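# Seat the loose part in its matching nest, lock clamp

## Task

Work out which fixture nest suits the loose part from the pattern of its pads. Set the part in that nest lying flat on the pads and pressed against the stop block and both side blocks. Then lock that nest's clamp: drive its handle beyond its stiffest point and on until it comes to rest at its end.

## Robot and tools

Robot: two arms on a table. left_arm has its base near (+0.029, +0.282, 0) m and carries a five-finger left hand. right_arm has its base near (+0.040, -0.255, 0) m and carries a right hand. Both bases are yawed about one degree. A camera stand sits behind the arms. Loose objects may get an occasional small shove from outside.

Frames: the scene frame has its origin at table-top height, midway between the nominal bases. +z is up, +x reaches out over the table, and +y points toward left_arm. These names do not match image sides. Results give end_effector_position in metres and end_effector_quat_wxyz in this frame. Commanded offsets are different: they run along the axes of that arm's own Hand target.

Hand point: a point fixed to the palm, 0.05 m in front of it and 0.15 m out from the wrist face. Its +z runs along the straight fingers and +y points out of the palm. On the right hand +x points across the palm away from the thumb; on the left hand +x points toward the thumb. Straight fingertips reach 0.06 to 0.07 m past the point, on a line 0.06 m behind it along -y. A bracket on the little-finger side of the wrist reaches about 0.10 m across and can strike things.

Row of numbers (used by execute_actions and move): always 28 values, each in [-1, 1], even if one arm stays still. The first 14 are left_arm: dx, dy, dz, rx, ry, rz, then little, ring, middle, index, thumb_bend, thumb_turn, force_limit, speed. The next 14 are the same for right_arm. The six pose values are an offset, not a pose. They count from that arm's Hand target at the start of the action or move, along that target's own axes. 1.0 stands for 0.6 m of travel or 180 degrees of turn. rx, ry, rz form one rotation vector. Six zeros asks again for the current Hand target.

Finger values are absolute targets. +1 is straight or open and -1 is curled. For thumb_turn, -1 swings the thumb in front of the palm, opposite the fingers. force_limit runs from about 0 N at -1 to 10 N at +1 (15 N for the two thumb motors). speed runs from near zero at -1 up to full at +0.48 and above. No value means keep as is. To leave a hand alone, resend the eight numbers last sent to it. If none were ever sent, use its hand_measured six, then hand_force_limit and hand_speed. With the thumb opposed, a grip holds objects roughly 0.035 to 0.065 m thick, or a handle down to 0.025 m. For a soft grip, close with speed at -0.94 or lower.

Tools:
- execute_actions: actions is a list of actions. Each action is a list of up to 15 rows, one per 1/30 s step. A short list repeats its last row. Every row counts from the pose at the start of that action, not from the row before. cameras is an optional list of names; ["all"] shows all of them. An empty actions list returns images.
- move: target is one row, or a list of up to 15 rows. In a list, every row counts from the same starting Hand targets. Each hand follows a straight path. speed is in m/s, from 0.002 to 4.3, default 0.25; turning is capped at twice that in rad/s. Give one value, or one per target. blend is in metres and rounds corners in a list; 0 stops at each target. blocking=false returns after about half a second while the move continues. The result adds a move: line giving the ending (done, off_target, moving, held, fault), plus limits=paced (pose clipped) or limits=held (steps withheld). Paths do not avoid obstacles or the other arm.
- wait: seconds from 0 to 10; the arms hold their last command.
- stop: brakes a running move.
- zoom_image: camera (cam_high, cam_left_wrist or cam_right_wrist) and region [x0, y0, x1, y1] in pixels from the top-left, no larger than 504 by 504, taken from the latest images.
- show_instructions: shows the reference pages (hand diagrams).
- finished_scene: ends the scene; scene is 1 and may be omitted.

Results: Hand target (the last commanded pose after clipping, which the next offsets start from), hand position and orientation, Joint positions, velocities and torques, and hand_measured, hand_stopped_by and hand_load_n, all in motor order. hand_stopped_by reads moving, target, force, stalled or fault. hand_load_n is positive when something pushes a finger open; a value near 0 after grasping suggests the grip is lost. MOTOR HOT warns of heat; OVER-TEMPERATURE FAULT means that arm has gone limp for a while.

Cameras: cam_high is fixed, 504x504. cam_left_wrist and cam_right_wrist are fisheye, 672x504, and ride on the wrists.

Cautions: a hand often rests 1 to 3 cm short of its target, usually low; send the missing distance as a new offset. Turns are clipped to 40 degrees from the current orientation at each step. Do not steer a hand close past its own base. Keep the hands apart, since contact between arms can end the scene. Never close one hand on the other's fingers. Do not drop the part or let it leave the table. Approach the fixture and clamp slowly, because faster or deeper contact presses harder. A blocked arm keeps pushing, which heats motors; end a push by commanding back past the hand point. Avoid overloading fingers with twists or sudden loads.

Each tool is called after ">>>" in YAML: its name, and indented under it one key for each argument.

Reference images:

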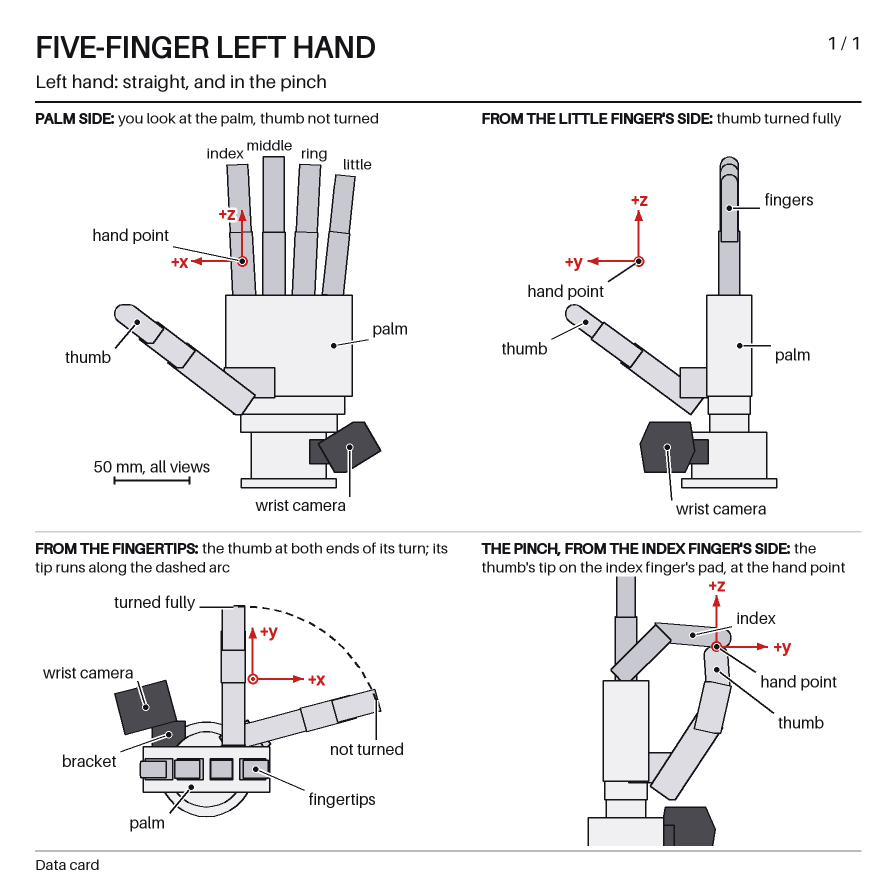

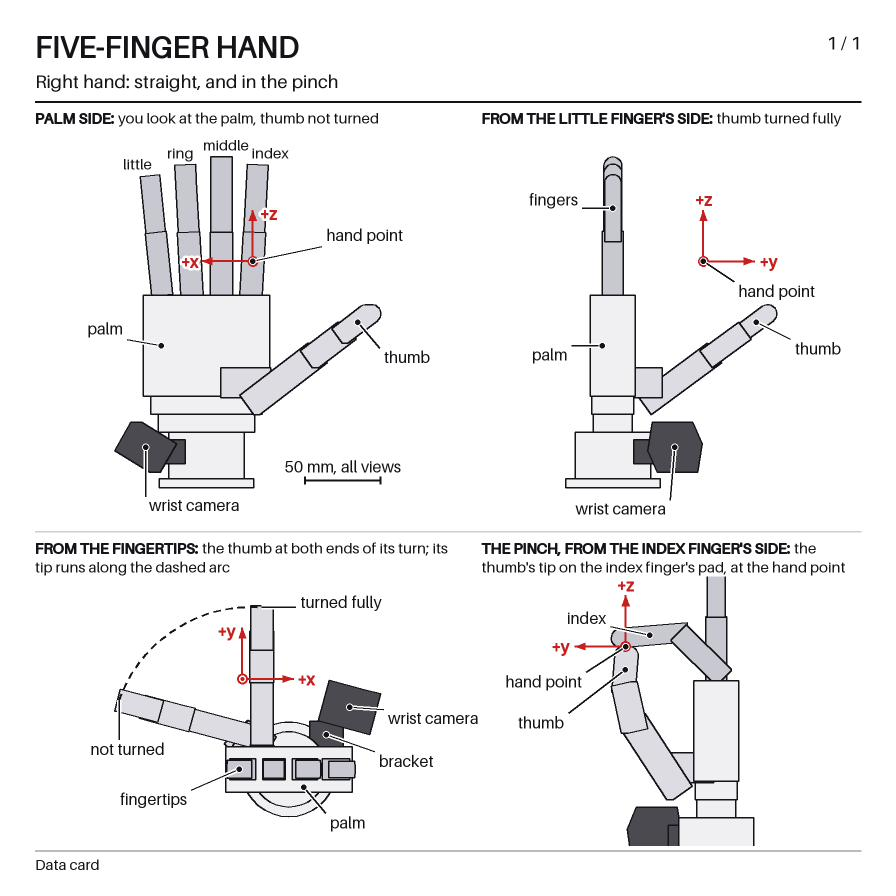

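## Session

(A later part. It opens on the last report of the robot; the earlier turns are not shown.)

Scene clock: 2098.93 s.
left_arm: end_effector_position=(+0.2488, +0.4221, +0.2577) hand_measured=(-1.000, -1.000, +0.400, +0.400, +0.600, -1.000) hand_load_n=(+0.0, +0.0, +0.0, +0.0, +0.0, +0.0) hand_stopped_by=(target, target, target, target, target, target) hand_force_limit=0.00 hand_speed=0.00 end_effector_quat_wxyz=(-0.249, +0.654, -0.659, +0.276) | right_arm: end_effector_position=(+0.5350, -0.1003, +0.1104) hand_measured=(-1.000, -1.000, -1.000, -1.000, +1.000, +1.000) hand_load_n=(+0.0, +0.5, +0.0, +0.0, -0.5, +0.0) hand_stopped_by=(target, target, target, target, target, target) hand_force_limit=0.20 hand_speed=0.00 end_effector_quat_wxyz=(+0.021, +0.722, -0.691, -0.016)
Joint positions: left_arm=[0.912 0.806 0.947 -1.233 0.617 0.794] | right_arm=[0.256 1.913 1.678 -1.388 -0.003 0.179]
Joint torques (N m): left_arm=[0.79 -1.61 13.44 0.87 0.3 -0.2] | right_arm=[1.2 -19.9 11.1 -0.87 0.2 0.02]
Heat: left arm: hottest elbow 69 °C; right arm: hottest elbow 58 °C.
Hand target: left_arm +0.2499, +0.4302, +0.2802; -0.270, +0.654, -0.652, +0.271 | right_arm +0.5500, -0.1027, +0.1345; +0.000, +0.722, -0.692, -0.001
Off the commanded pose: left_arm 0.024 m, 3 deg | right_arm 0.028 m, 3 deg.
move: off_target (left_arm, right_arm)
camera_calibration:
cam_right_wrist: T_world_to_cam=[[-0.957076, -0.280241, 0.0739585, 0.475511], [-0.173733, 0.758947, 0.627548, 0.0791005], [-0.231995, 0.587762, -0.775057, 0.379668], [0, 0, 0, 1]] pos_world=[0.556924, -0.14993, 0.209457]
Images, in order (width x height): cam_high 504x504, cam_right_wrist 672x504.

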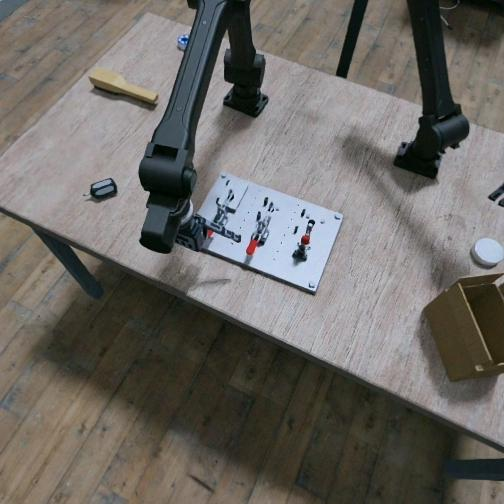

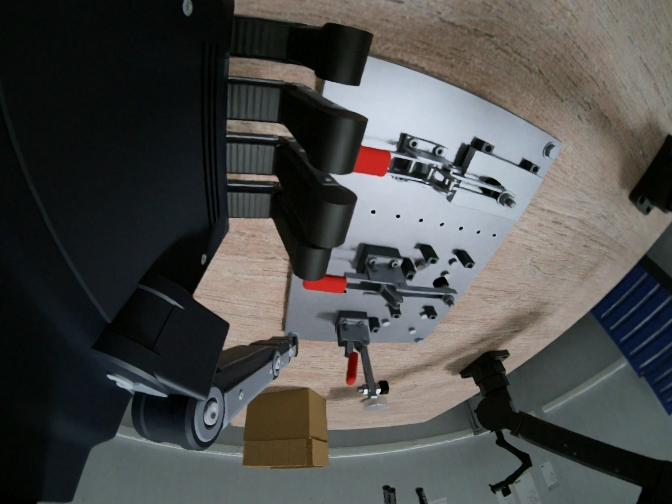

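>>> move:
  target:
    - [0,0,0,0,0,0,-1,-1,0.4,0.4,0.6,-1,0,0, -0.0035,0.0817,-0.0333,0,0,0,-1,-1,-1,-1,1,1,0.2,0]
    - [0,0,0,0,0,0,-1,-1,0.4,0.4,0.6,-1,0,0, -0.0035,0.0817,0.1242,0,0,0,-1,-1,-1,-1,1,1,0.2,0]
  speed: [0.1,0.08]
  cameras: ["cam_high","cam_right_wrist"]

>>> zoom_image:
  camera: "cam_right_wrist"
  region: [230, 60, 630, 360]

>>> zoom_image:
  camera: "cam_high"
  region: [180, 170, 300, 290]

Scene clock: 2109.83 s.
left_arm: end_effector_position=(+0.2488, +0.4221, +0.2577) hand_measured=(-1.000, -1.000, +0.400, +0.400, +0.600, -1.000) hand_load_n=(+0.0, +0.0, +0.0, +0.0, +0.0, +0.0) hand_stopped_by=(target, target, target, target, target, target) hand_force_limit=0.00 hand_speed=0.00 end_effector_quat_wxyz=(-0.249, +0.654, -0.659, +0.276) | right_arm: end_effector_position=(+0.4991, -0.1082, +0.0702) hand_measured=(-1.000, -1.000, -1.000, -1.000, +1.000, +1.000) hand_load_n=(+0.0, +0.0, +0.0, +0.0, +0.0, +0.0) hand_stopped_by=(target, target, target, target, target, target) hand_force_limit=0.20 hand_speed=0.00 end_effector_quat_wxyz=(-0.003, +0.721, -0.693, +0.000)
Joint positions: left_arm=[0.912 0.806 0.947 -1.233 0.617 0.794] | right_arm=[0.256 1.811 1.426 -1.179 -0.003 0.183]
Joint torques (N m): left_arm=[0.5 -2.37 13.63 0.8 0.27 -0.2] | right_arm=[2.37 -14.86 7.64 0.42 0.14 0.16]
Heat: left arm: hottest elbow 69 °C; right arm: hottest elbow 59 °C.
Hand target: left_arm +0.2499, +0.4302, +0.2802; -0.270, +0.654, -0.652, +0.271 | right_arm +0.5008, -0.1026, +0.0599; +0.000, +0.722, -0.692, -0.001
Off the commanded pose: left_arm 0.024 m, 3 deg | right_arm 0.012 m, 0 deg.
move: off_target (left_arm, right_arm)
camera_calibration:
cam_right_wrist: T_world_to_cam=[[-0.960808, -0.276767, 0.0157719, 0.448255], [-0.206252, 0.751709, 0.626414, 0.119593], [-0.185227, 0.59861, -0.779331, 0.323048], [0, 0, 0, 1]] pos_world=[0.51519, -0.159216, 0.169777]
Images, in order (width x height): cam_high 504x504, cam_right_wrist 672x504.

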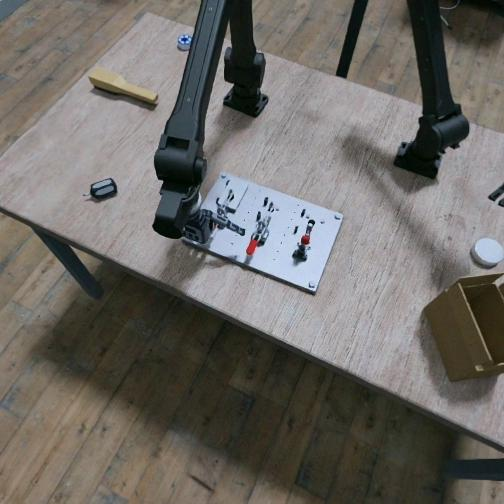

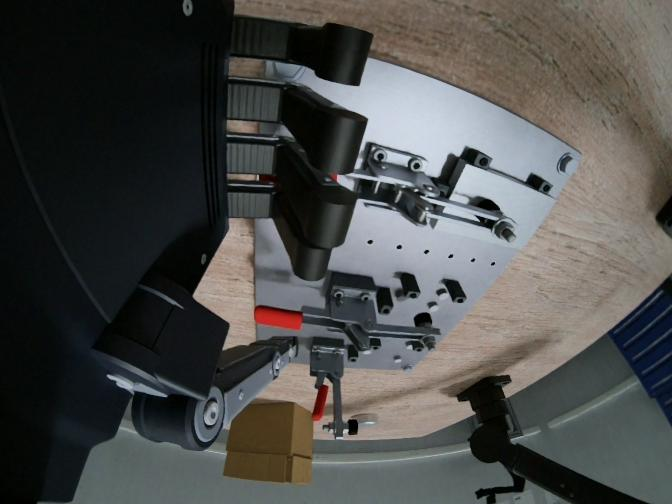

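Scaled by 1.260 from the camera's 672x504 image, which has a finer 960x720 frame.

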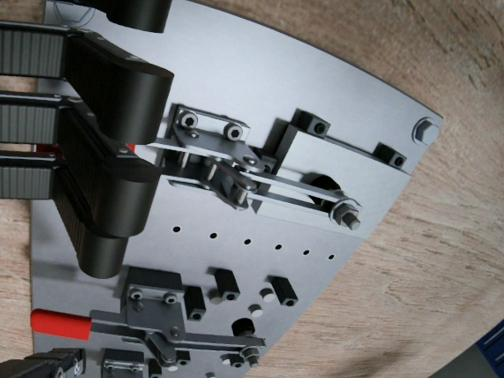

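Scaled by 4.200 from the camera's 504x504 image, which has a finer 720x720 frame.

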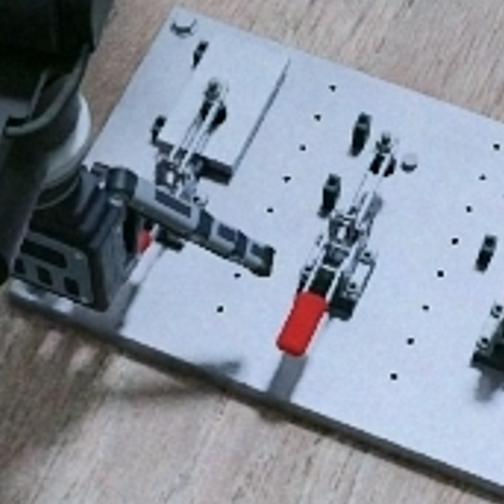

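>>> move:
  target: [0,0,0,0,0,0,-1,-1,0.4,0.4,0.6,-1,0,0, -0.0067,0.003,0.0667,0,0,0,-1,-1,-1,-1,1,1,0.2,0]
  speed: 0.06
  cameras: ["cam_right_wrist"]

Scene clock: 2114.73 s.
left_arm: end_effector_position=(+0.2488, +0.4221, +0.2577) hand_measured=(-1.000, -1.000, +0.400, +0.400, +0.600, -1.000) hand_load_n=(+0.0, +0.0, -0.5, +0.0, +0.0, +0.0) hand_stopped_by=(target, target, target, target, target, target) hand_force_limit=0.00 hand_speed=0.00 end_effector_quat_wxyz=(-0.249, +0.654, -0.659, +0.276) | right_arm: end_effector_position=(+0.5009, -0.1077, +0.0625) hand_measured=(-1.000, -1.000, -1.000, -1.000, +1.000, +1.000) hand_load_n=(+0.0, +0.0, +0.0, -6.0, +0.0, +0.0) hand_stopped_by=(target, target, target, target, target, target) hand_force_limit=0.20 hand_speed=0.00 end_effector_quat_wxyz=(-0.015, +0.721, -0.693, +0.008)
Joint positions: left_arm=[0.912 0.806 0.947 -1.233 0.617 0.794] | right_arm=[0.256 1.803 1.396 -1.129 -0.003 0.184]
Joint torques (N m): left_arm=[0.79 -2.37 13.55 0.88 0.29 -0.18] | right_arm=[2.9 -11.46 5.42 2.37 0.13 0.23]
Heat: left arm: hottest elbow 69 °C; right arm: hottest elbow 58 °C.
Hand target: left_arm +0.2499, +0.4302, +0.2802; -0.270, +0.654, -0.652, +0.271 | right_arm +0.4988, -0.0986, +0.0199; +0.000, +0.722, -0.692, -0.001
Off the commanded pose: left_arm 0.024 m, 3 deg | right_arm 0.044 m, 2 deg.
move: off_target (left_arm, right_arm)
camera_calibration:
cam_right_wrist: T_world_to_cam=[[-0.961063, -0.276014, -0.0131759, 0.452239], [-0.223348, 0.747841, 0.625179, 0.132707], [-0.162705, 0.60378, -0.78037, 0.306387], [0, 0, 0, 1]] pos_world=[0.51412, -0.15941, 0.162089]
Images, in order (width x height): cam_right_wrist 672x504.

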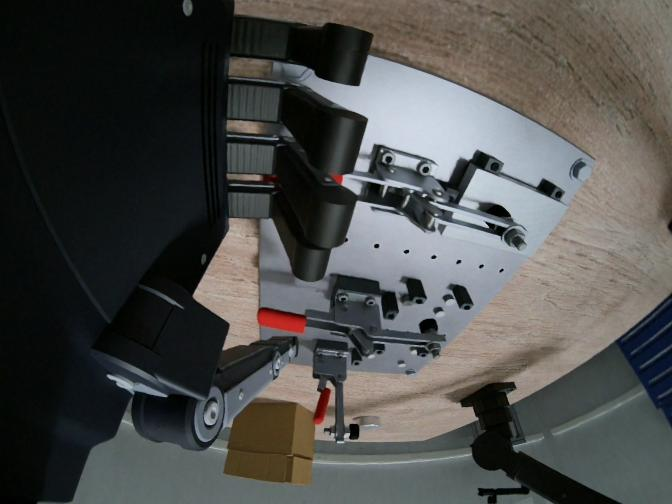

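>>> move:
  target: [0,0,0,0,0,0,-1,-1,0.4,0.4,0.6,-1,0,0, 0.0,0.007,0.05,0,0,0,-1,-1,-1,-1,1,1,0.2,0]
  speed: 0.06
  cameras: ["cam_right_wrist"]

Scene clock: 2118.93 s.
left_arm: end_effector_position=(+0.2488, +0.4221, +0.2577) hand_measured=(-1.000, -1.000, +0.400, +0.400, +0.600, -1.000) hand_load_n=(+0.0, +0.0, +0.0, +0.0, +0.0, +0.0) hand_stopped_by=(target, target, target, target, target, target) hand_force_limit=0.00 hand_speed=0.00 end_effector_quat_wxyz=(-0.249, +0.654, -0.659, +0.276) | right_arm: end_effector_position=(+0.5047, -0.1069, +0.0529) hand_measured=(-1.000, -1.000, -1.000, -1.000, +1.000, +1.000) hand_load_n=(+0.0, +0.0, +0.0, -6.5, -0.5, +0.0) hand_stopped_by=(target, target, target, target, target, target) hand_force_limit=0.20 hand_speed=0.00 end_effector_quat_wxyz=(-0.038, +0.720, -0.692, +0.023)
Joint positions: left_arm=[0.912 0.806 0.947 -1.233 0.617 0.794] | right_arm=[0.256 1.785 1.349 -1.045 -0.003 0.184]
Joint torques (N m): left_arm=[0.62 -2.49 13.57 0.9 0.29 -0.17] | right_arm=[2.84 -7.71 4.92 1.8 0.11 0.19]
Heat: left arm: hottest elbow 69 °C; right arm: hottest elbow 57 °C.
Hand target: left_arm +0.2499, +0.4302, +0.2802; -0.270, +0.654, -0.652, +0.271 | right_arm +0.4945, -0.0988, -0.0101; +0.000, +0.722, -0.692, -0.001
Off the commanded pose: left_arm 0.024 m, 3 deg | right_arm 0.064 m, 5 deg.
move: off_target (left_arm, right_arm)
camera_calibration:
cam_right_wrist: T_world_to_cam=[[-0.958887, -0.275535, -0.0679455, 0.457833], [-0.256784, 0.740474, 0.621096, 0.155222], [-0.120822, 0.613008, -0.780784, 0.278967], [0, 0, 0, 1]] pos_world=[0.512574, -0.159798, 0.152513]
Images, in order (width x height): cam_right_wrist 672x504.

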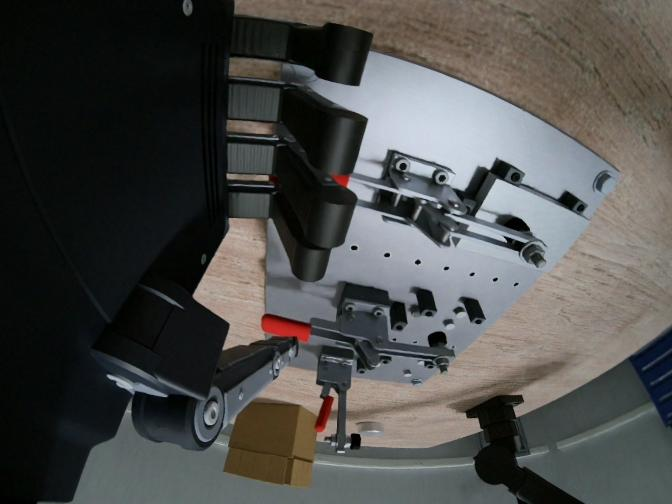

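>>> zoom_image:
  camera: "cam_right_wrist"
  region: [320, 130, 620, 380]

>>> execute_actions:
  actions: []
  cameras: ["cam_high"]

>>> zoom_image:
  camera: "cam_high"
  region: [200, 200, 240, 240]

Scaled by 1.680 from the camera's 672x504 image, which has a finer 960x720 frame.

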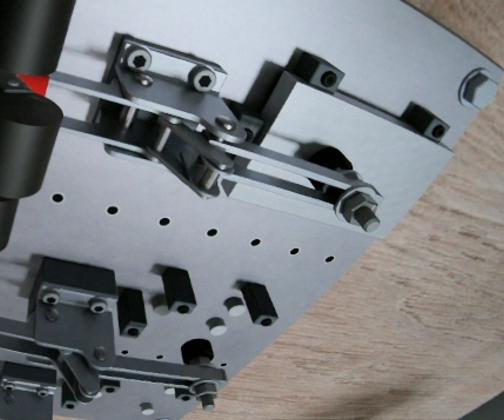

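Scene clock: 2124.03 s.
left_arm: end_effector_position=(+0.2488, +0.4221, +0.2577) hand_measured=(-1.000, -1.000, +0.400, +0.400, +0.600, -1.000) hand_load_n=(+0.0, +0.0, +0.0, +0.0, +0.0, +0.0) hand_stopped_by=(target, target, target, target, target, target) hand_force_limit=0.00 hand_speed=0.00 end_effector_quat_wxyz=(-0.249, +0.654, -0.659, +0.276) | right_arm: end_effector_position=(+0.5047, -0.1069, +0.0529) hand_measured=(-1.000, -1.000, -1.000, -1.000, +1.000, +1.000) hand_load_n=(+0.0, +0.0, +0.0, -7.0, +0.0, +0.0) hand_stopped_by=(target, target, target, target, target, target) hand_force_limit=0.20 hand_speed=0.00 end_effector_quat_wxyz=(-0.038, +0.720, -0.692, +0.023)
Joint positions: left_arm=[0.912 0.806 0.947 -1.233 0.617 0.794] | right_arm=[0.256 1.785 1.349 -1.045 -0.003 0.184]
Joint velocities: within noise
Joint torques (N m): left_arm=[0.91 -2.32 13.57 0.77 0.29 -0.19] | right_arm=[2.32 -8 4.71 2.09 0.19 0.23]
Heat: left arm: hottest elbow 69 °C; right arm: hottest elbow 56 °C.
Hand target: left_arm +0.2499, +0.4302, +0.2802; -0.270, +0.654, -0.652, +0.271 | right_arm +0.4945, -0.0988, -0.0101; +0.000, +0.722, -0.692, -0.001
Off the commanded pose: left_arm 0.024 m, 3 deg | right_arm 0.064 m, 5 deg.
Images, in order (width x height): cam_high 504x504.

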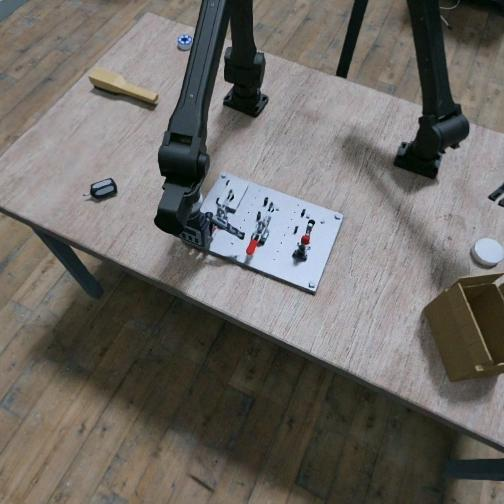

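Scaled by 12.600 from the camera's 504x504 image, which has a finer 720x720 frame.

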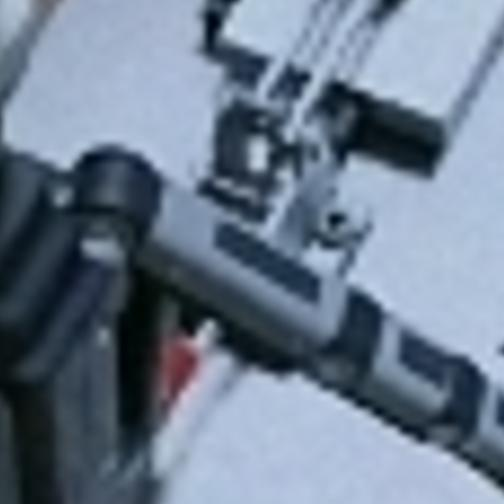

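>>> move:
  target:
    - [0,0,0,0,0,0,-1,-1,0.4,0.4,0.6,-1,0,0, 0.0,-0.01,-0.25,0,0,0,-1,-1,-1,-1,1,1,0.2,0]
    - [0,0,0,0,0,0,-1,-1,0.4,0.4,0.6,-1,0,0, 0.2169,-0.1692,-0.28,0,0,0,-1,-1,-1,-1,1,1,0.2,0]
  speed: [0.12,0.2]
  blend: 0.02
  cameras: ["cam_high","cam_right_wrist"]

>>> zoom_image:
  camera: "cam_right_wrist"
  region: [340, 225, 480, 295]

>>> zoom_image:
  camera: "cam_right_wrist"
  region: [320, 285, 460, 355]

>>> zoom_image:
  camera: "cam_high"
  region: [200, 200, 240, 240]

Scene clock: 2134.13 s.
left_arm: end_effector_position=(+0.2488, +0.4221, +0.2577) hand_measured=(-1.000, -1.000, +0.400, +0.400, +0.600, -1.000) hand_load_n=(+0.0, +0.5, +0.0, +0.0, +0.0, +0.0) hand_stopped_by=(target, target, target, target, target, target) hand_force_limit=0.00 hand_speed=0.00 end_effector_quat_wxyz=(-0.249, +0.654, -0.659, +0.276) | right_arm: end_effector_position=(+0.5894, -0.2227, +0.1571) hand_measured=(-1.000, -1.000, -1.000, -1.000, +1.000, +1.000) hand_load_n=(+0.0, +0.0, +0.0, +0.0, +0.0, +0.0) hand_stopped_by=(target, target, target, target, target, target) hand_force_limit=0.20 hand_speed=0.00 end_effector_quat_wxyz=(+0.002, +0.720, -0.694, -0.003)
Joint positions: left_arm=[0.912 0.806 0.947 -1.233 0.617 0.794] | right_arm=[0.039 1.969 1.895 -1.504 -0.002 -0.031]
Joint torques (N m): left_arm=[0.67 -2.32 13.45 0.75 0.28 -0.19] | right_arm=[1.9 -17.32 11.56 -0.2 0.1 0.01]
Heat: left arm: hottest elbow 69 °C; right arm: hottest elbow 55 °C.
Hand target: left_arm +0.2499, +0.4302, +0.2802; -0.270, +0.654, -0.652, +0.271 | right_arm +0.6018, -0.2248, +0.1577; +0.000, +0.722, -0.692, -0.001
Off the commanded pose: left_arm 0.024 m, 3 deg | right_arm 0.012 m, 0 deg.
move: off_target (left_arm, right_arm)
camera_calibration:
cam_right_wrist: T_world_to_cam=[[-0.961477, -0.273442, 0.0281488, 0.501175], [-0.196047, 0.753894, 0.627064, 0.164311], [-0.192686, 0.597389, -0.778459, 0.480069], [0, 0, 0, 1]] pos_world=[0.606584, -0.273619, 0.256573]
Images, in order (width x height): cam_high 504x504, cam_right_wrist 672x504.

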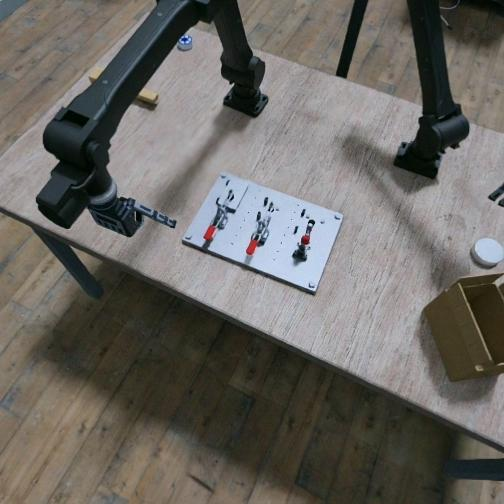

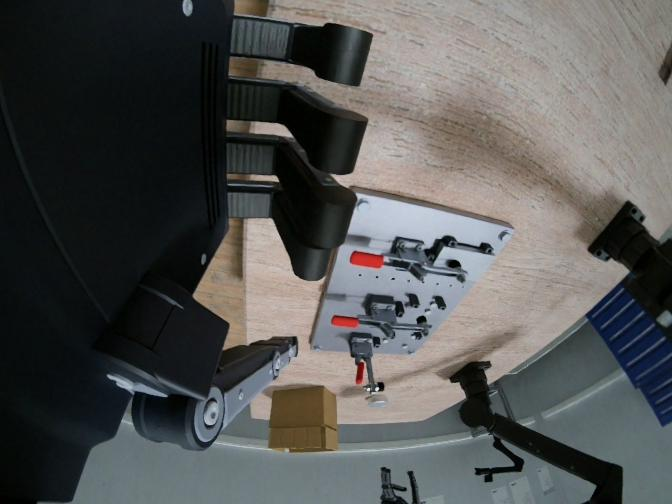

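Scaled by 3.600 from the camera's 672x504 image, which has a finer 960x720 frame.

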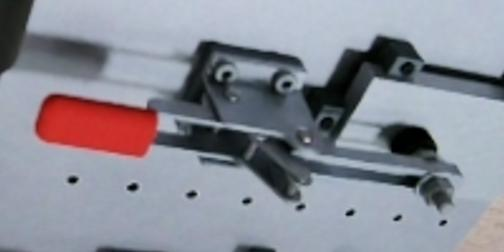

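Scaled by 3.600 from the camera's 672x504 image, which has a finer 960x720 frame.

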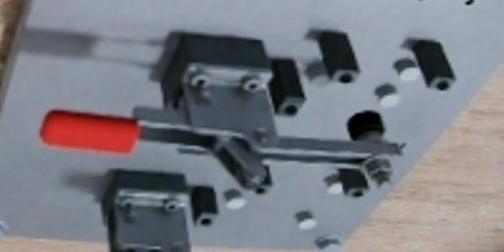

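Scaled by 12.600 from the camera's 504x504 image, which has a finer 720x720 frame.

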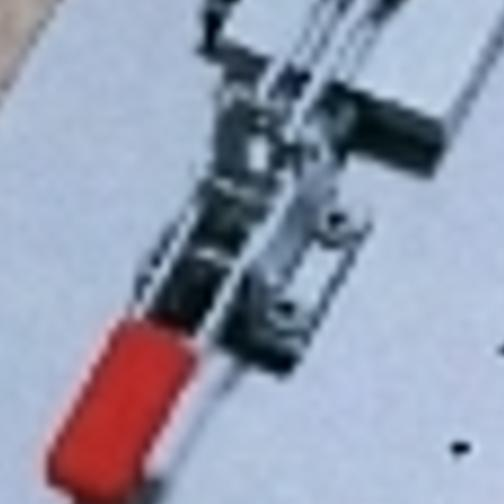

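>>> zoom_image:
  camera: "cam_right_wrist"
  region: [345, 230, 475, 295]

>>> zoom_image:
  camera: "cam_right_wrist"
  region: [325, 290, 455, 355]

Scaled by 3.877 from the camera's 672x504 image, which has a finer 960x720 frame.

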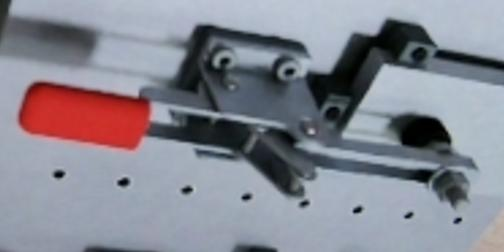

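Scaled by 3.877 from the camera's 672x504 image, which has a finer 960x720 frame.

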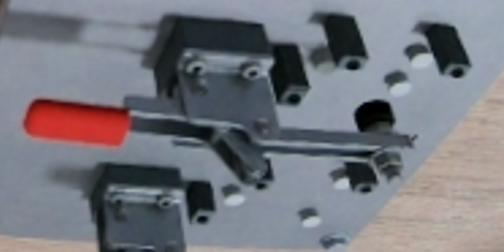

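>>> move:
  target:
    - [0,0,0,0,0,0,-1,-1,0.4,0.4,0.6,-1,0,0, -0.2136,0.1594,0.0167,0,0,0,-1,-1,-1,-1,1,1,0.2,0]
    - [0,0,0,0,0,0,-1,-1,0.4,0.4,0.6,-1,0,0, -0.2136,0.1594,0.1628,0,0,0,-1,-1,-1,-1,1,1,0.2,0]
    - [0,0,0,0,0,0,-1,-1,0.4,0.4,0.6,-1,0,0, -0.2136,0.1665,0.24,0,0,0,-1,-1,-1,-1,1,1,0.2,0]
  speed: [0.2,0.1,0.06]
  cameras: ["cam_high","cam_right_wrist"]

>>> zoom_image:
  camera: "cam_right_wrist"
  region: [320, 130, 620, 380]

Scene clock: 2164.00 s.
left_arm: end_effector_position=(+0.2488, +0.4221, +0.2577) hand_measured=(-1.000, -1.000, +0.400, +0.400, +0.600, -1.000) hand_load_n=(+0.0, +0.0, +0.0, +0.0, +0.0, +0.0) hand_stopped_by=(target, target, target, target, target, target) hand_force_limit=0.00 hand_speed=0.00 end_effector_quat_wxyz=(-0.249, +0.654, -0.659, +0.276) | right_arm: end_effector_position=(+0.4990, -0.1029, +0.0557) hand_measured=(-1.000, -1.000, -1.000, -1.000, +1.000, +1.000) hand_load_n=(+0.0, +0.0, -4.0, -1.0, +0.0, +0.0) hand_stopped_by=(target, target, target, target, target, target) hand_force_limit=0.20 hand_speed=0.00 end_effector_quat_wxyz=(-0.017, +0.723, -0.691, +0.009)
Joint positions: left_arm=[0.912 0.806 0.947 -1.233 0.617 0.794] | right_arm=[0.266 1.807 1.382 -1.108 -0.004 0.188]
Joint torques (N m): left_arm=[0.44 -2.26 13.56 0.62 0.29 -0.18] | right_arm=[1.49 -11.87 5.18 2.36 0.13 0.14]
Heat: left arm: hottest elbow 69 °C; right arm: hottest elbow 56 °C.
Hand target: left_arm +0.2499, +0.4302, +0.2802; -0.270, +0.654, -0.652, +0.271 | right_arm +0.4963, -0.1007, +0.0140; +0.000, +0.722, -0.692, -0.001
Off the commanded pose: left_arm 0.024 m, 3 deg | right_arm 0.042 m, 2 deg.
move: off_target (left_arm, right_arm)
camera_calibration:
cam_right_wrist: T_world_to_cam=[[-0.959195, -0.282238, -0.0169411, 0.450278], [-0.230339, 0.745255, 0.625731, 0.136108], [-0.16398, 0.6041, -0.779855, 0.298557], [0, 0, 0, 1]] pos_world=[0.512212, -0.154708, 0.155292]
Images, in order (width x height): cam_high 504x504, cam_right_wrist 672x504.

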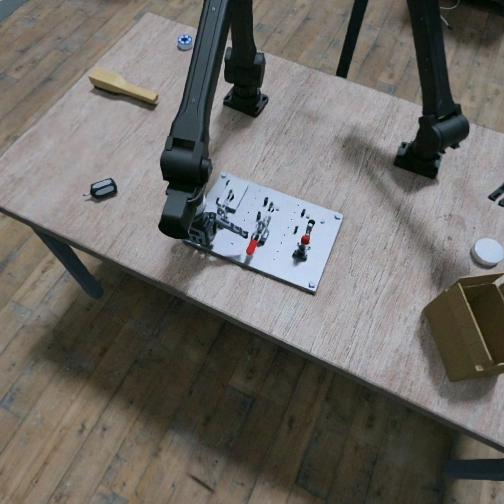

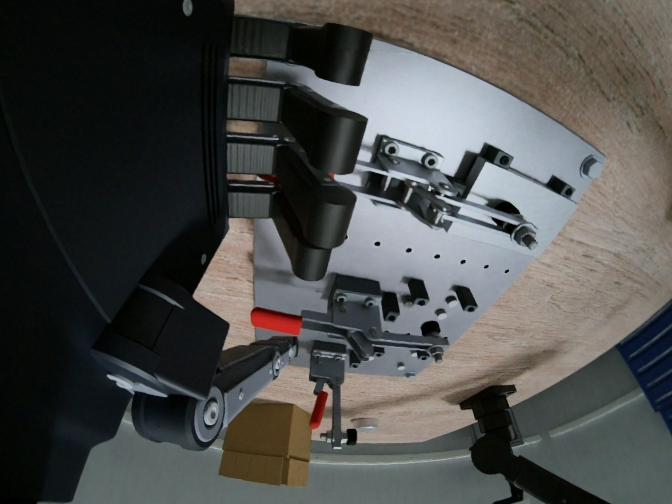

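Scaled by 1.680 from the camera's 672x504 image, which has a finer 960x720 frame.

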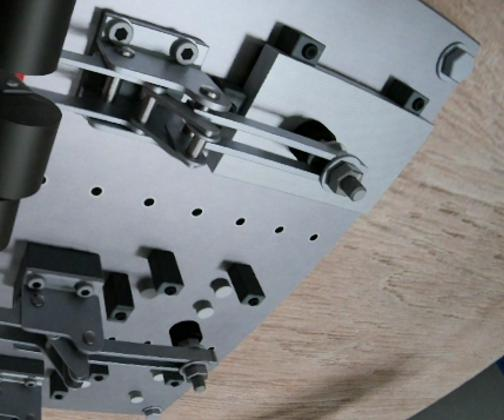

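>>> move:
  target: [0,0,0,0,0,0,-1,-1,0.4,0.4,0.6,-1,0,0, 0.0,0.005,0.045,0,0,0,-1,-1,-1,-1,1,1,0.2,0]
  speed: 0.06
  cameras: ["cam_high","cam_right_wrist"]

>>> zoom_image:
  camera: "cam_right_wrist"
  region: [320, 130, 620, 380]

Scene clock: 2168.90 s.
left_arm: end_effector_position=(+0.2488, +0.4221, +0.2577) hand_measured=(-1.000, -1.000, +0.400, +0.400, +0.600, -1.000) hand_load_n=(+0.5, +0.0, +0.0, +0.0, +0.0, +0.0) hand_stopped_by=(target, target, target, target, target, target) hand_force_limit=0.00 hand_speed=0.00 end_effector_quat_wxyz=(-0.249, +0.654, -0.659, +0.276) | right_arm: end_effector_position=(+0.4985, -0.1027, +0.0528) hand_measured=(-1.000, -1.000, -1.000, -1.000, +1.000, +1.000) hand_load_n=(+0.0, +0.0, -6.5, -1.0, +0.0, +0.0) hand_stopped_by=(target, target, target, target, target, target) hand_force_limit=0.20 hand_speed=0.00 end_effector_quat_wxyz=(-0.032, +0.723, -0.690, +0.017)
Joint positions: left_arm=[0.912 0.806 0.947 -1.233 0.617 0.794] | right_arm=[0.266 1.786 1.348 -1.06 -0.006 0.188]
Joint torques (N m): left_arm=[0.73 -2.14 13.46 0.84 0.25 -0.21] | right_arm=[2.08 -8.47 4.41 3.04 0.28 0.16]
Heat: left arm: hottest elbow 69 °C; right arm: hottest elbow 56 °C.
Hand target: left_arm +0.2499, +0.4302, +0.2802; -0.270, +0.654, -0.652, +0.271 | right_arm +0.4933, -0.1008, -0.0131; +0.000, +0.722, -0.692, -0.001
Off the commanded pose: left_arm 0.024 m, 3 deg | right_arm 0.066 m, 4 deg.
move: off_target (left_arm, right_arm)
camera_calibration:
cam_right_wrist: T_world_to_cam=[[-0.958065, -0.281986, -0.0509513, 0.451063], [-0.250809, 0.739199, 0.625044, 0.147192], [-0.138591, 0.611612, -0.778925, 0.284147], [0, 0, 0, 1]] pos_world=[0.508445, -0.155398, 0.15231]
Images, in order (width x height): cam_high 504x504, cam_right_wrist 672x504.

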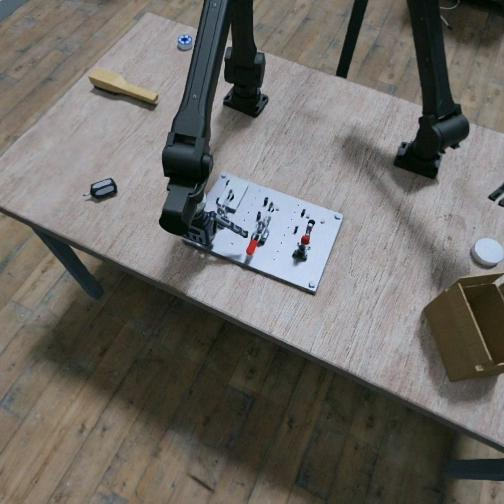

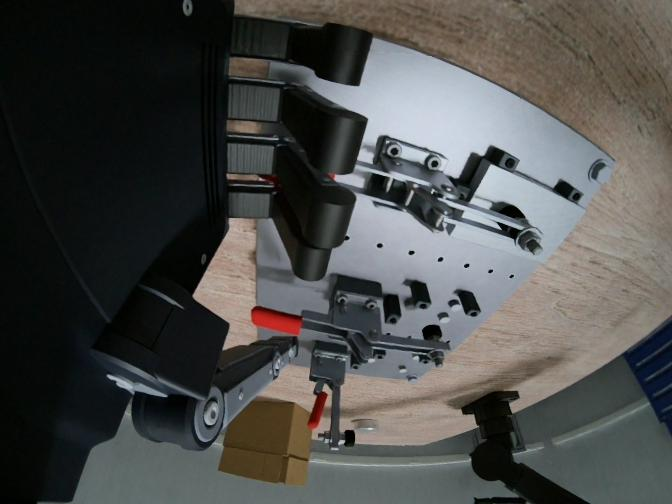

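Scaled by 1.680 from the camera's 672x504 image, which has a finer 960x720 frame.

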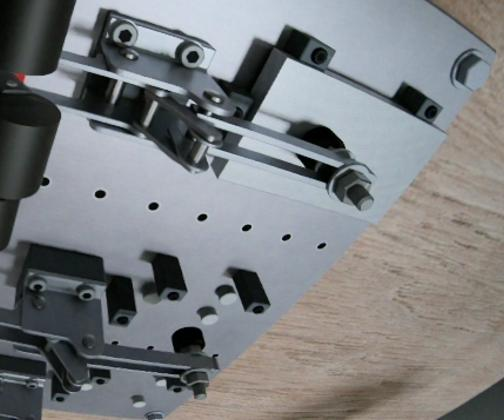

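>>> move:
  target:
    - [0,0,0,0,0,0,-1,-1,0.4,0.4,0.6,-1,0,0, 0.0,-0.01,-0.25,0,0,0,-1,-1,-1,-1,1,1,0.2,0]
    - [0,0,0,0,0,0,-1,-1,0.4,0.4,0.6,-1,0,0, 0.2142,-0.1719,-0.2847,0,0,0,-1,-1,-1,-1,1,1,0.2,0]
  speed: [0.12,0.2]
  blend: 0.02
  cameras: ["cam_high","cam_right_wrist"]

>>> zoom_image:
  camera: "cam_right_wrist"
  region: [345, 230, 475, 295]

>>> zoom_image:
  camera: "cam_right_wrist"
  region: [325, 290, 455, 355]

>>> zoom_image:
  camera: "cam_high"
  region: [200, 200, 240, 240]

Scene clock: 2178.27 s.
left_arm: end_effector_position=(+0.2488, +0.4221, +0.2577) hand_measured=(-1.000, -1.000, +0.400, +0.400, +0.600, -1.000) hand_load_n=(+0.0, +0.0, +0.0, +0.0, +0.0, +0.0) hand_stopped_by=(target, target, target, target, target, target) hand_force_limit=0.00 hand_speed=0.00 end_effector_quat_wxyz=(-0.249, +0.654, -0.659, +0.276) | right_arm: end_effector_position=(+0.5897, -0.2230, +0.1570) hand_measured=(-1.000, -1.000, -1.000, -1.000, +1.000, +1.000) hand_load_n=(+0.0, +0.0, +0.0, +0.0, +0.0, -0.5) hand_stopped_by=(target, target, target, target, target, target) hand_force_limit=0.20 hand_speed=0.00 end_effector_quat_wxyz=(+0.002, +0.720, -0.694, -0.003)
Joint positions: left_arm=[0.912 0.806 0.947 -1.233 0.617 0.794] | right_arm=[0.038 1.97 1.896 -1.504 -0.002 -0.031]
Joint torques (N m): left_arm=[0.32 -2.02 13.64 0.77 0.29 -0.19] | right_arm=[1.2 -17.38 11.89 -0.83 0.13 0.06]
Heat: left arm: hottest elbow 69 °C; right arm: hottest elbow 55 °C.
Hand target: left_arm +0.2499, +0.4302, +0.2802; -0.270, +0.654, -0.652, +0.271 | right_arm +0.6020, -0.2251, +0.1575; +0.000, +0.722, -0.692, -0.001
Off the commanded pose: left_arm 0.024 m, 3 deg | right_arm 0.013 m, 0 deg.
move: off_target (left_arm, right_arm)
camera_calibration:
cam_right_wrist: T_world_to_cam=[[-0.961378, -0.273795, 0.028096, 0.501172], [-0.196347, 0.753788, 0.627098, 0.164708], [-0.192874, 0.597362, -0.778433, 0.480249], [0, 0, 0, 1]] pos_world=[0.606783, -0.273819, 0.256473]
Images, in order (width x height): cam_high 504x504, cam_right_wrist 672x504.

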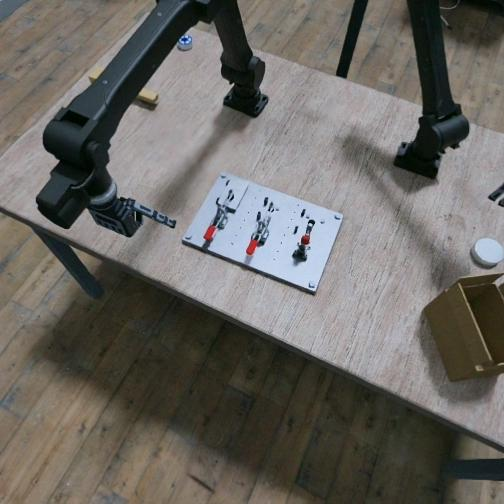

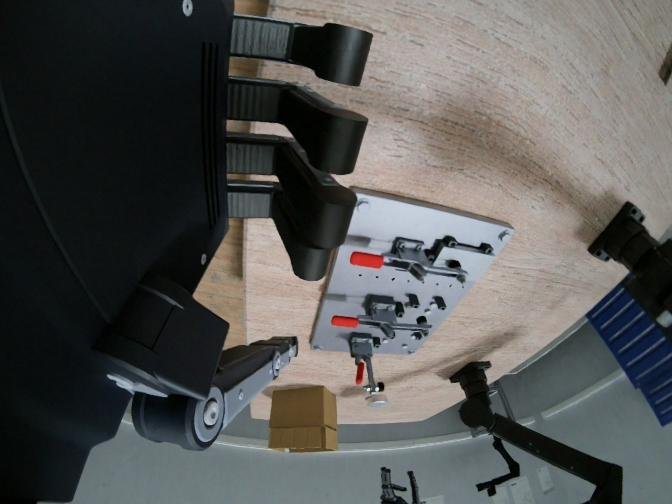

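Scaled by 3.877 from the camera's 672x504 image, which has a finer 960x720 frame.

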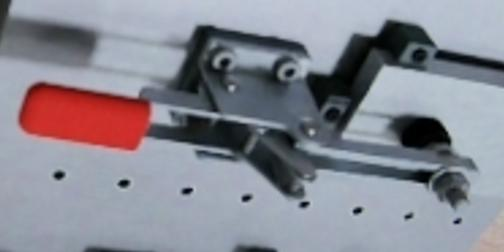

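Scaled by 3.877 from the camera's 672x504 image, which has a finer 960x720 frame.

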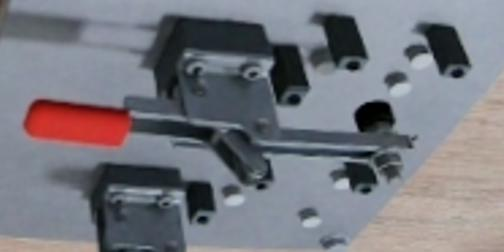

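Scaled by 12.600 from the camera's 504x504 image, which has a finer 720x720 frame.

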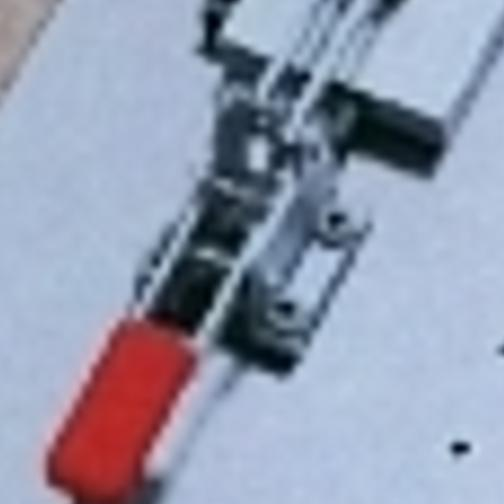

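>>> zoom_image:
  camera: "cam_right_wrist"
  region: [420, 215, 520, 290]

>>> zoom_image:
  camera: "cam_high"
  region: [205, 170, 255, 220]

Scaled by 5.040 from the camera's 672x504 image, which has a finer 960x720 frame.

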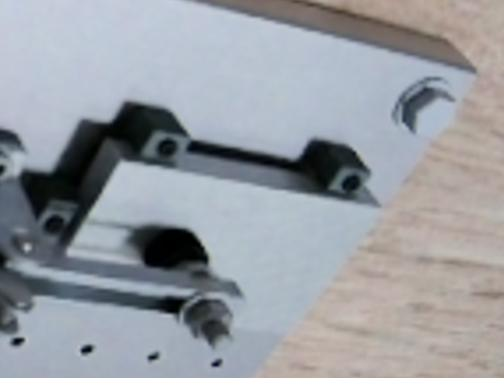

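Scaled by 10.080 from the camera's 504x504 image, which has a finer 720x720 frame.

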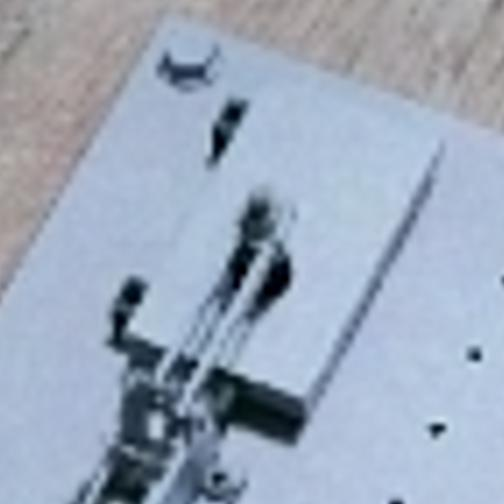

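>>> move:
  target: [0,0,0,0,0,0,-1,-1,0.4,0.4,0.6,-1,0,0, -0.0461,0.3017,0.05,0,0,0,-1,-1,-1,-1,1,1,0.2,0]
  speed: 0.2
  cameras: ["cam_high","cam_right_wrist"]

>>> zoom_image:
  camera: "cam_right_wrist"
  region: [330, 130, 590, 330]

Scene clock: 2193.73 s.
left_arm: end_effector_position=(+0.2488, +0.4221, +0.2577) hand_measured=(-1.000, -1.000, +0.400, +0.400, +0.600, -1.000) hand_load_n=(+0.0, +0.0, +0.0, +0.0, +0.0, +0.0) hand_stopped_by=(target, target, target, target, target, target) hand_force_limit=0.00 hand_speed=0.00 end_effector_quat_wxyz=(-0.249, +0.654, -0.659, +0.276) | right_arm: end_effector_position=(+0.4173, -0.2104, +0.1222) hand_measured=(-1.000, -1.000, -1.000, -1.000, +1.000, +1.000) hand_load_n=(+0.0, +0.0, +0.0, +0.0, +0.0, +0.0) hand_stopped_by=(target, target, target, target, target, target) hand_force_limit=0.20 hand_speed=0.00 end_effector_quat_wxyz=(+0.011, +0.721, -0.693, -0.012)
Joint positions: left_arm=[0.912 0.806 0.947 -1.233 0.617 0.794] | right_arm=[0.07 1.559 1.234 -1.278 -0.002 -0.002]
Joint torques (N m): left_arm=[0.56 -2.73 13.6 0.77 0.29 -0.2] | right_arm=[2.32 -14.92 7.25 0.38 0.08 0.11]
Heat: left arm: hottest elbow 69 °C; right arm: hottest elbow 57 °C.
Hand target: left_arm +0.2499, +0.4302, +0.2802; -0.270, +0.654, -0.652, +0.271 | right_arm +0.4199, -0.2052, +0.1277; +0.000, +0.722, -0.692, -0.001
Off the commanded pose: left_arm 0.024 m, 3 deg | right_arm 0.008 m, 2 deg.
move: off_target (left_arm)
camera_calibration:
cam_right_wrist: T_world_to_cam=[[-0.959979, -0.275143, 0.0523122, 0.336171], [-0.181807, 0.754277, 0.630882, 0.136745], [-0.21304, 0.596123, -0.774113, 0.42], [0, 0, 0, 1]] pos_world=[0.437055, -0.26102, 0.221272]
Images, in order (width x height): cam_high 504x504, cam_right_wrist 672x504.

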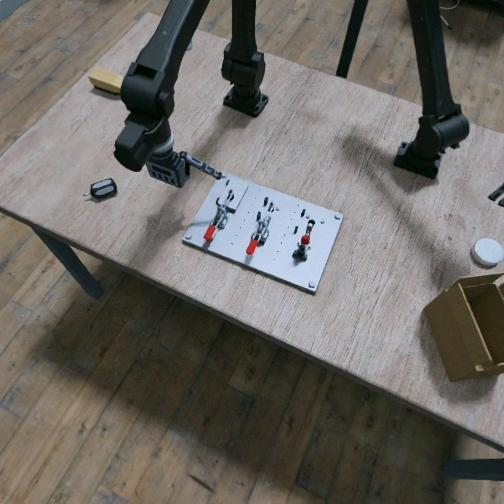

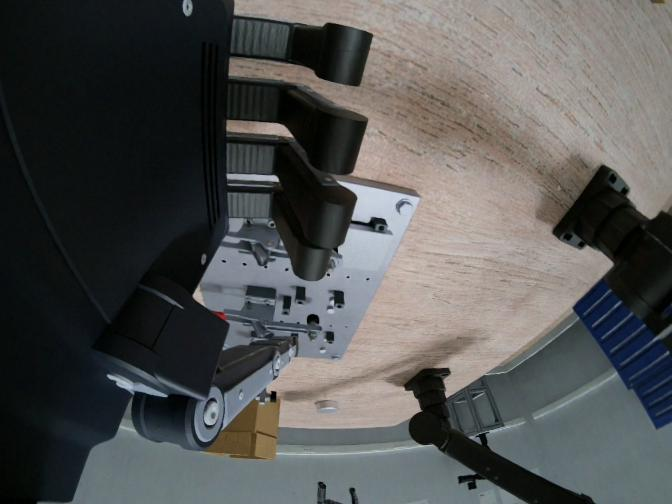

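Scaled by 1.938 from the camera's 672x504 image, which has a finer 960x720 frame.

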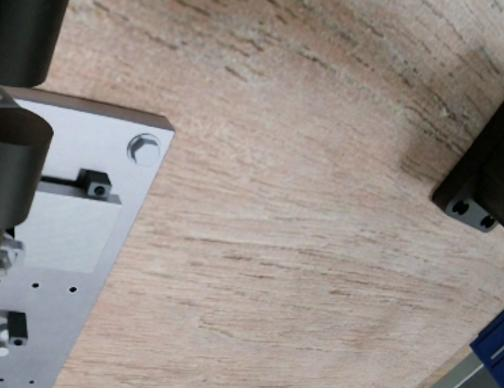

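>>> move:
  target: [0,0,0,0,0,0,-1,-1,0.4,0.4,0.6,-1,0,0, -0.0273,-0.143,0.0333,0,0,0,-1,-1,-1,-1,1,1,0.2,0]
  speed: 0.2
  cameras: ["cam_right_wrist"]

>>> zoom_image:
  camera: "cam_right_wrist"
  region: [340, 170, 500, 290]

Scene clock: 2198.87 s.
left_arm: end_effector_position=(+0.2488, +0.4221, +0.2577) hand_measured=(-1.000, -1.000, +0.400, +0.400, +0.600, -1.000) hand_load_n=(+0.0, +0.0, +0.0, +0.0, +0.0, +0.0) hand_stopped_by=(target, target, target, target, target, target) hand_force_limit=0.00 hand_speed=0.00 end_effector_quat_wxyz=(-0.249, +0.654, -0.659, +0.276) | right_arm: end_effector_position=(+0.4882, -0.1918, +0.1025) hand_measured=(-1.000, -1.000, -1.000, -1.000, +1.000, +1.000) hand_load_n=(+0.0, +0.0, +0.0, +0.0, +0.0, +0.0) hand_stopped_by=(target, target, target, target, target, target) hand_force_limit=0.20 hand_speed=0.00 end_effector_quat_wxyz=(+0.009, +0.721, -0.693, -0.009)
Joint positions: left_arm=[0.912 0.806 0.947 -1.233 0.617 0.794] | right_arm=[0.101 1.747 1.422 -1.27 -0.002 0.029]
Joint torques (N m): left_arm=[0.15 -2.02 13.65 0.87 0.3 -0.19] | right_arm=[2.26 -14.56 10.95 -0.06 0.14 0.14]
Heat: left arm: hottest elbow 69 °C; right arm: hottest elbow 57 °C.
Hand target: left_arm +0.2499, +0.4302, +0.2802; -0.270, +0.654, -0.652, +0.271 | right_arm +0.5049, -0.1851, +0.1077; +0.000, +0.722, -0.692, -0.001
Off the commanded pose: left_arm 0.024 m, 3 deg | right_arm 0.019 m, 1 deg.
move: off_target (left_arm, right_arm)
camera_calibration:
cam_right_wrist: T_world_to_cam=[[-0.9602, -0.275523, 0.0458523, 0.410932], [-0.186438, 0.754467, 0.629301, 0.150478], [-0.207981, 0.595707, -0.775808, 0.406427], [0, 0, 0, 1]] pos_world=[0.507161, -0.24242, 0.201771]
Images, in order (width x height): cam_right_wrist 672x504.

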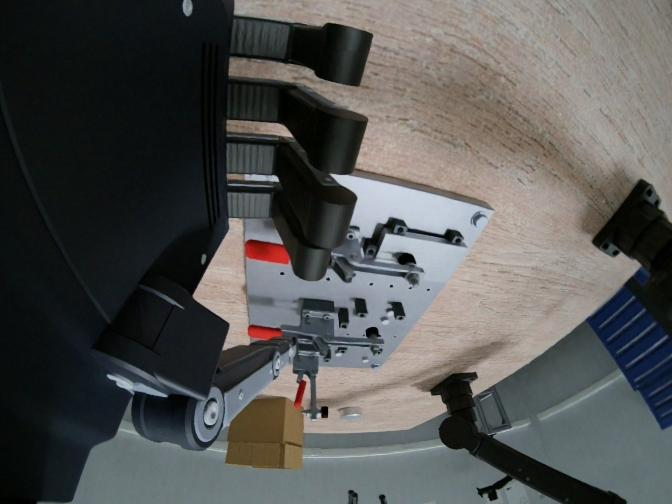

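Scaled by 3.150 from the camera's 672x504 image, which has a finer 960x720 frame.

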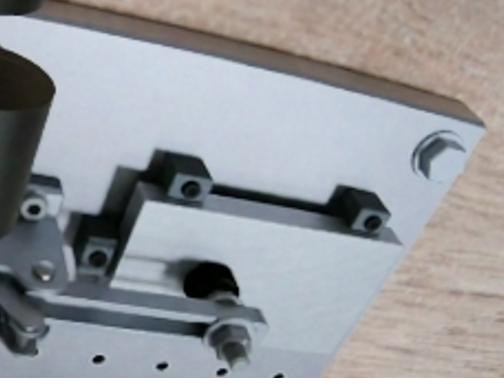

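>>> zoom_image:
  camera: "cam_right_wrist"
  region: [360, 210, 480, 270]

Scaled by 4.200 from the camera's 672x504 image, which has a finer 960x720 frame.

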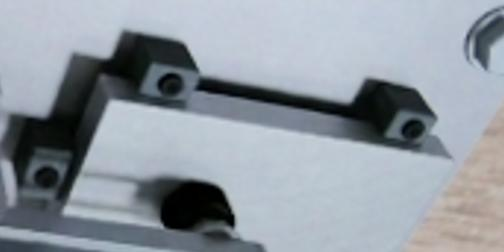

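>>> finished_scene:

The scene is finished: the task was done.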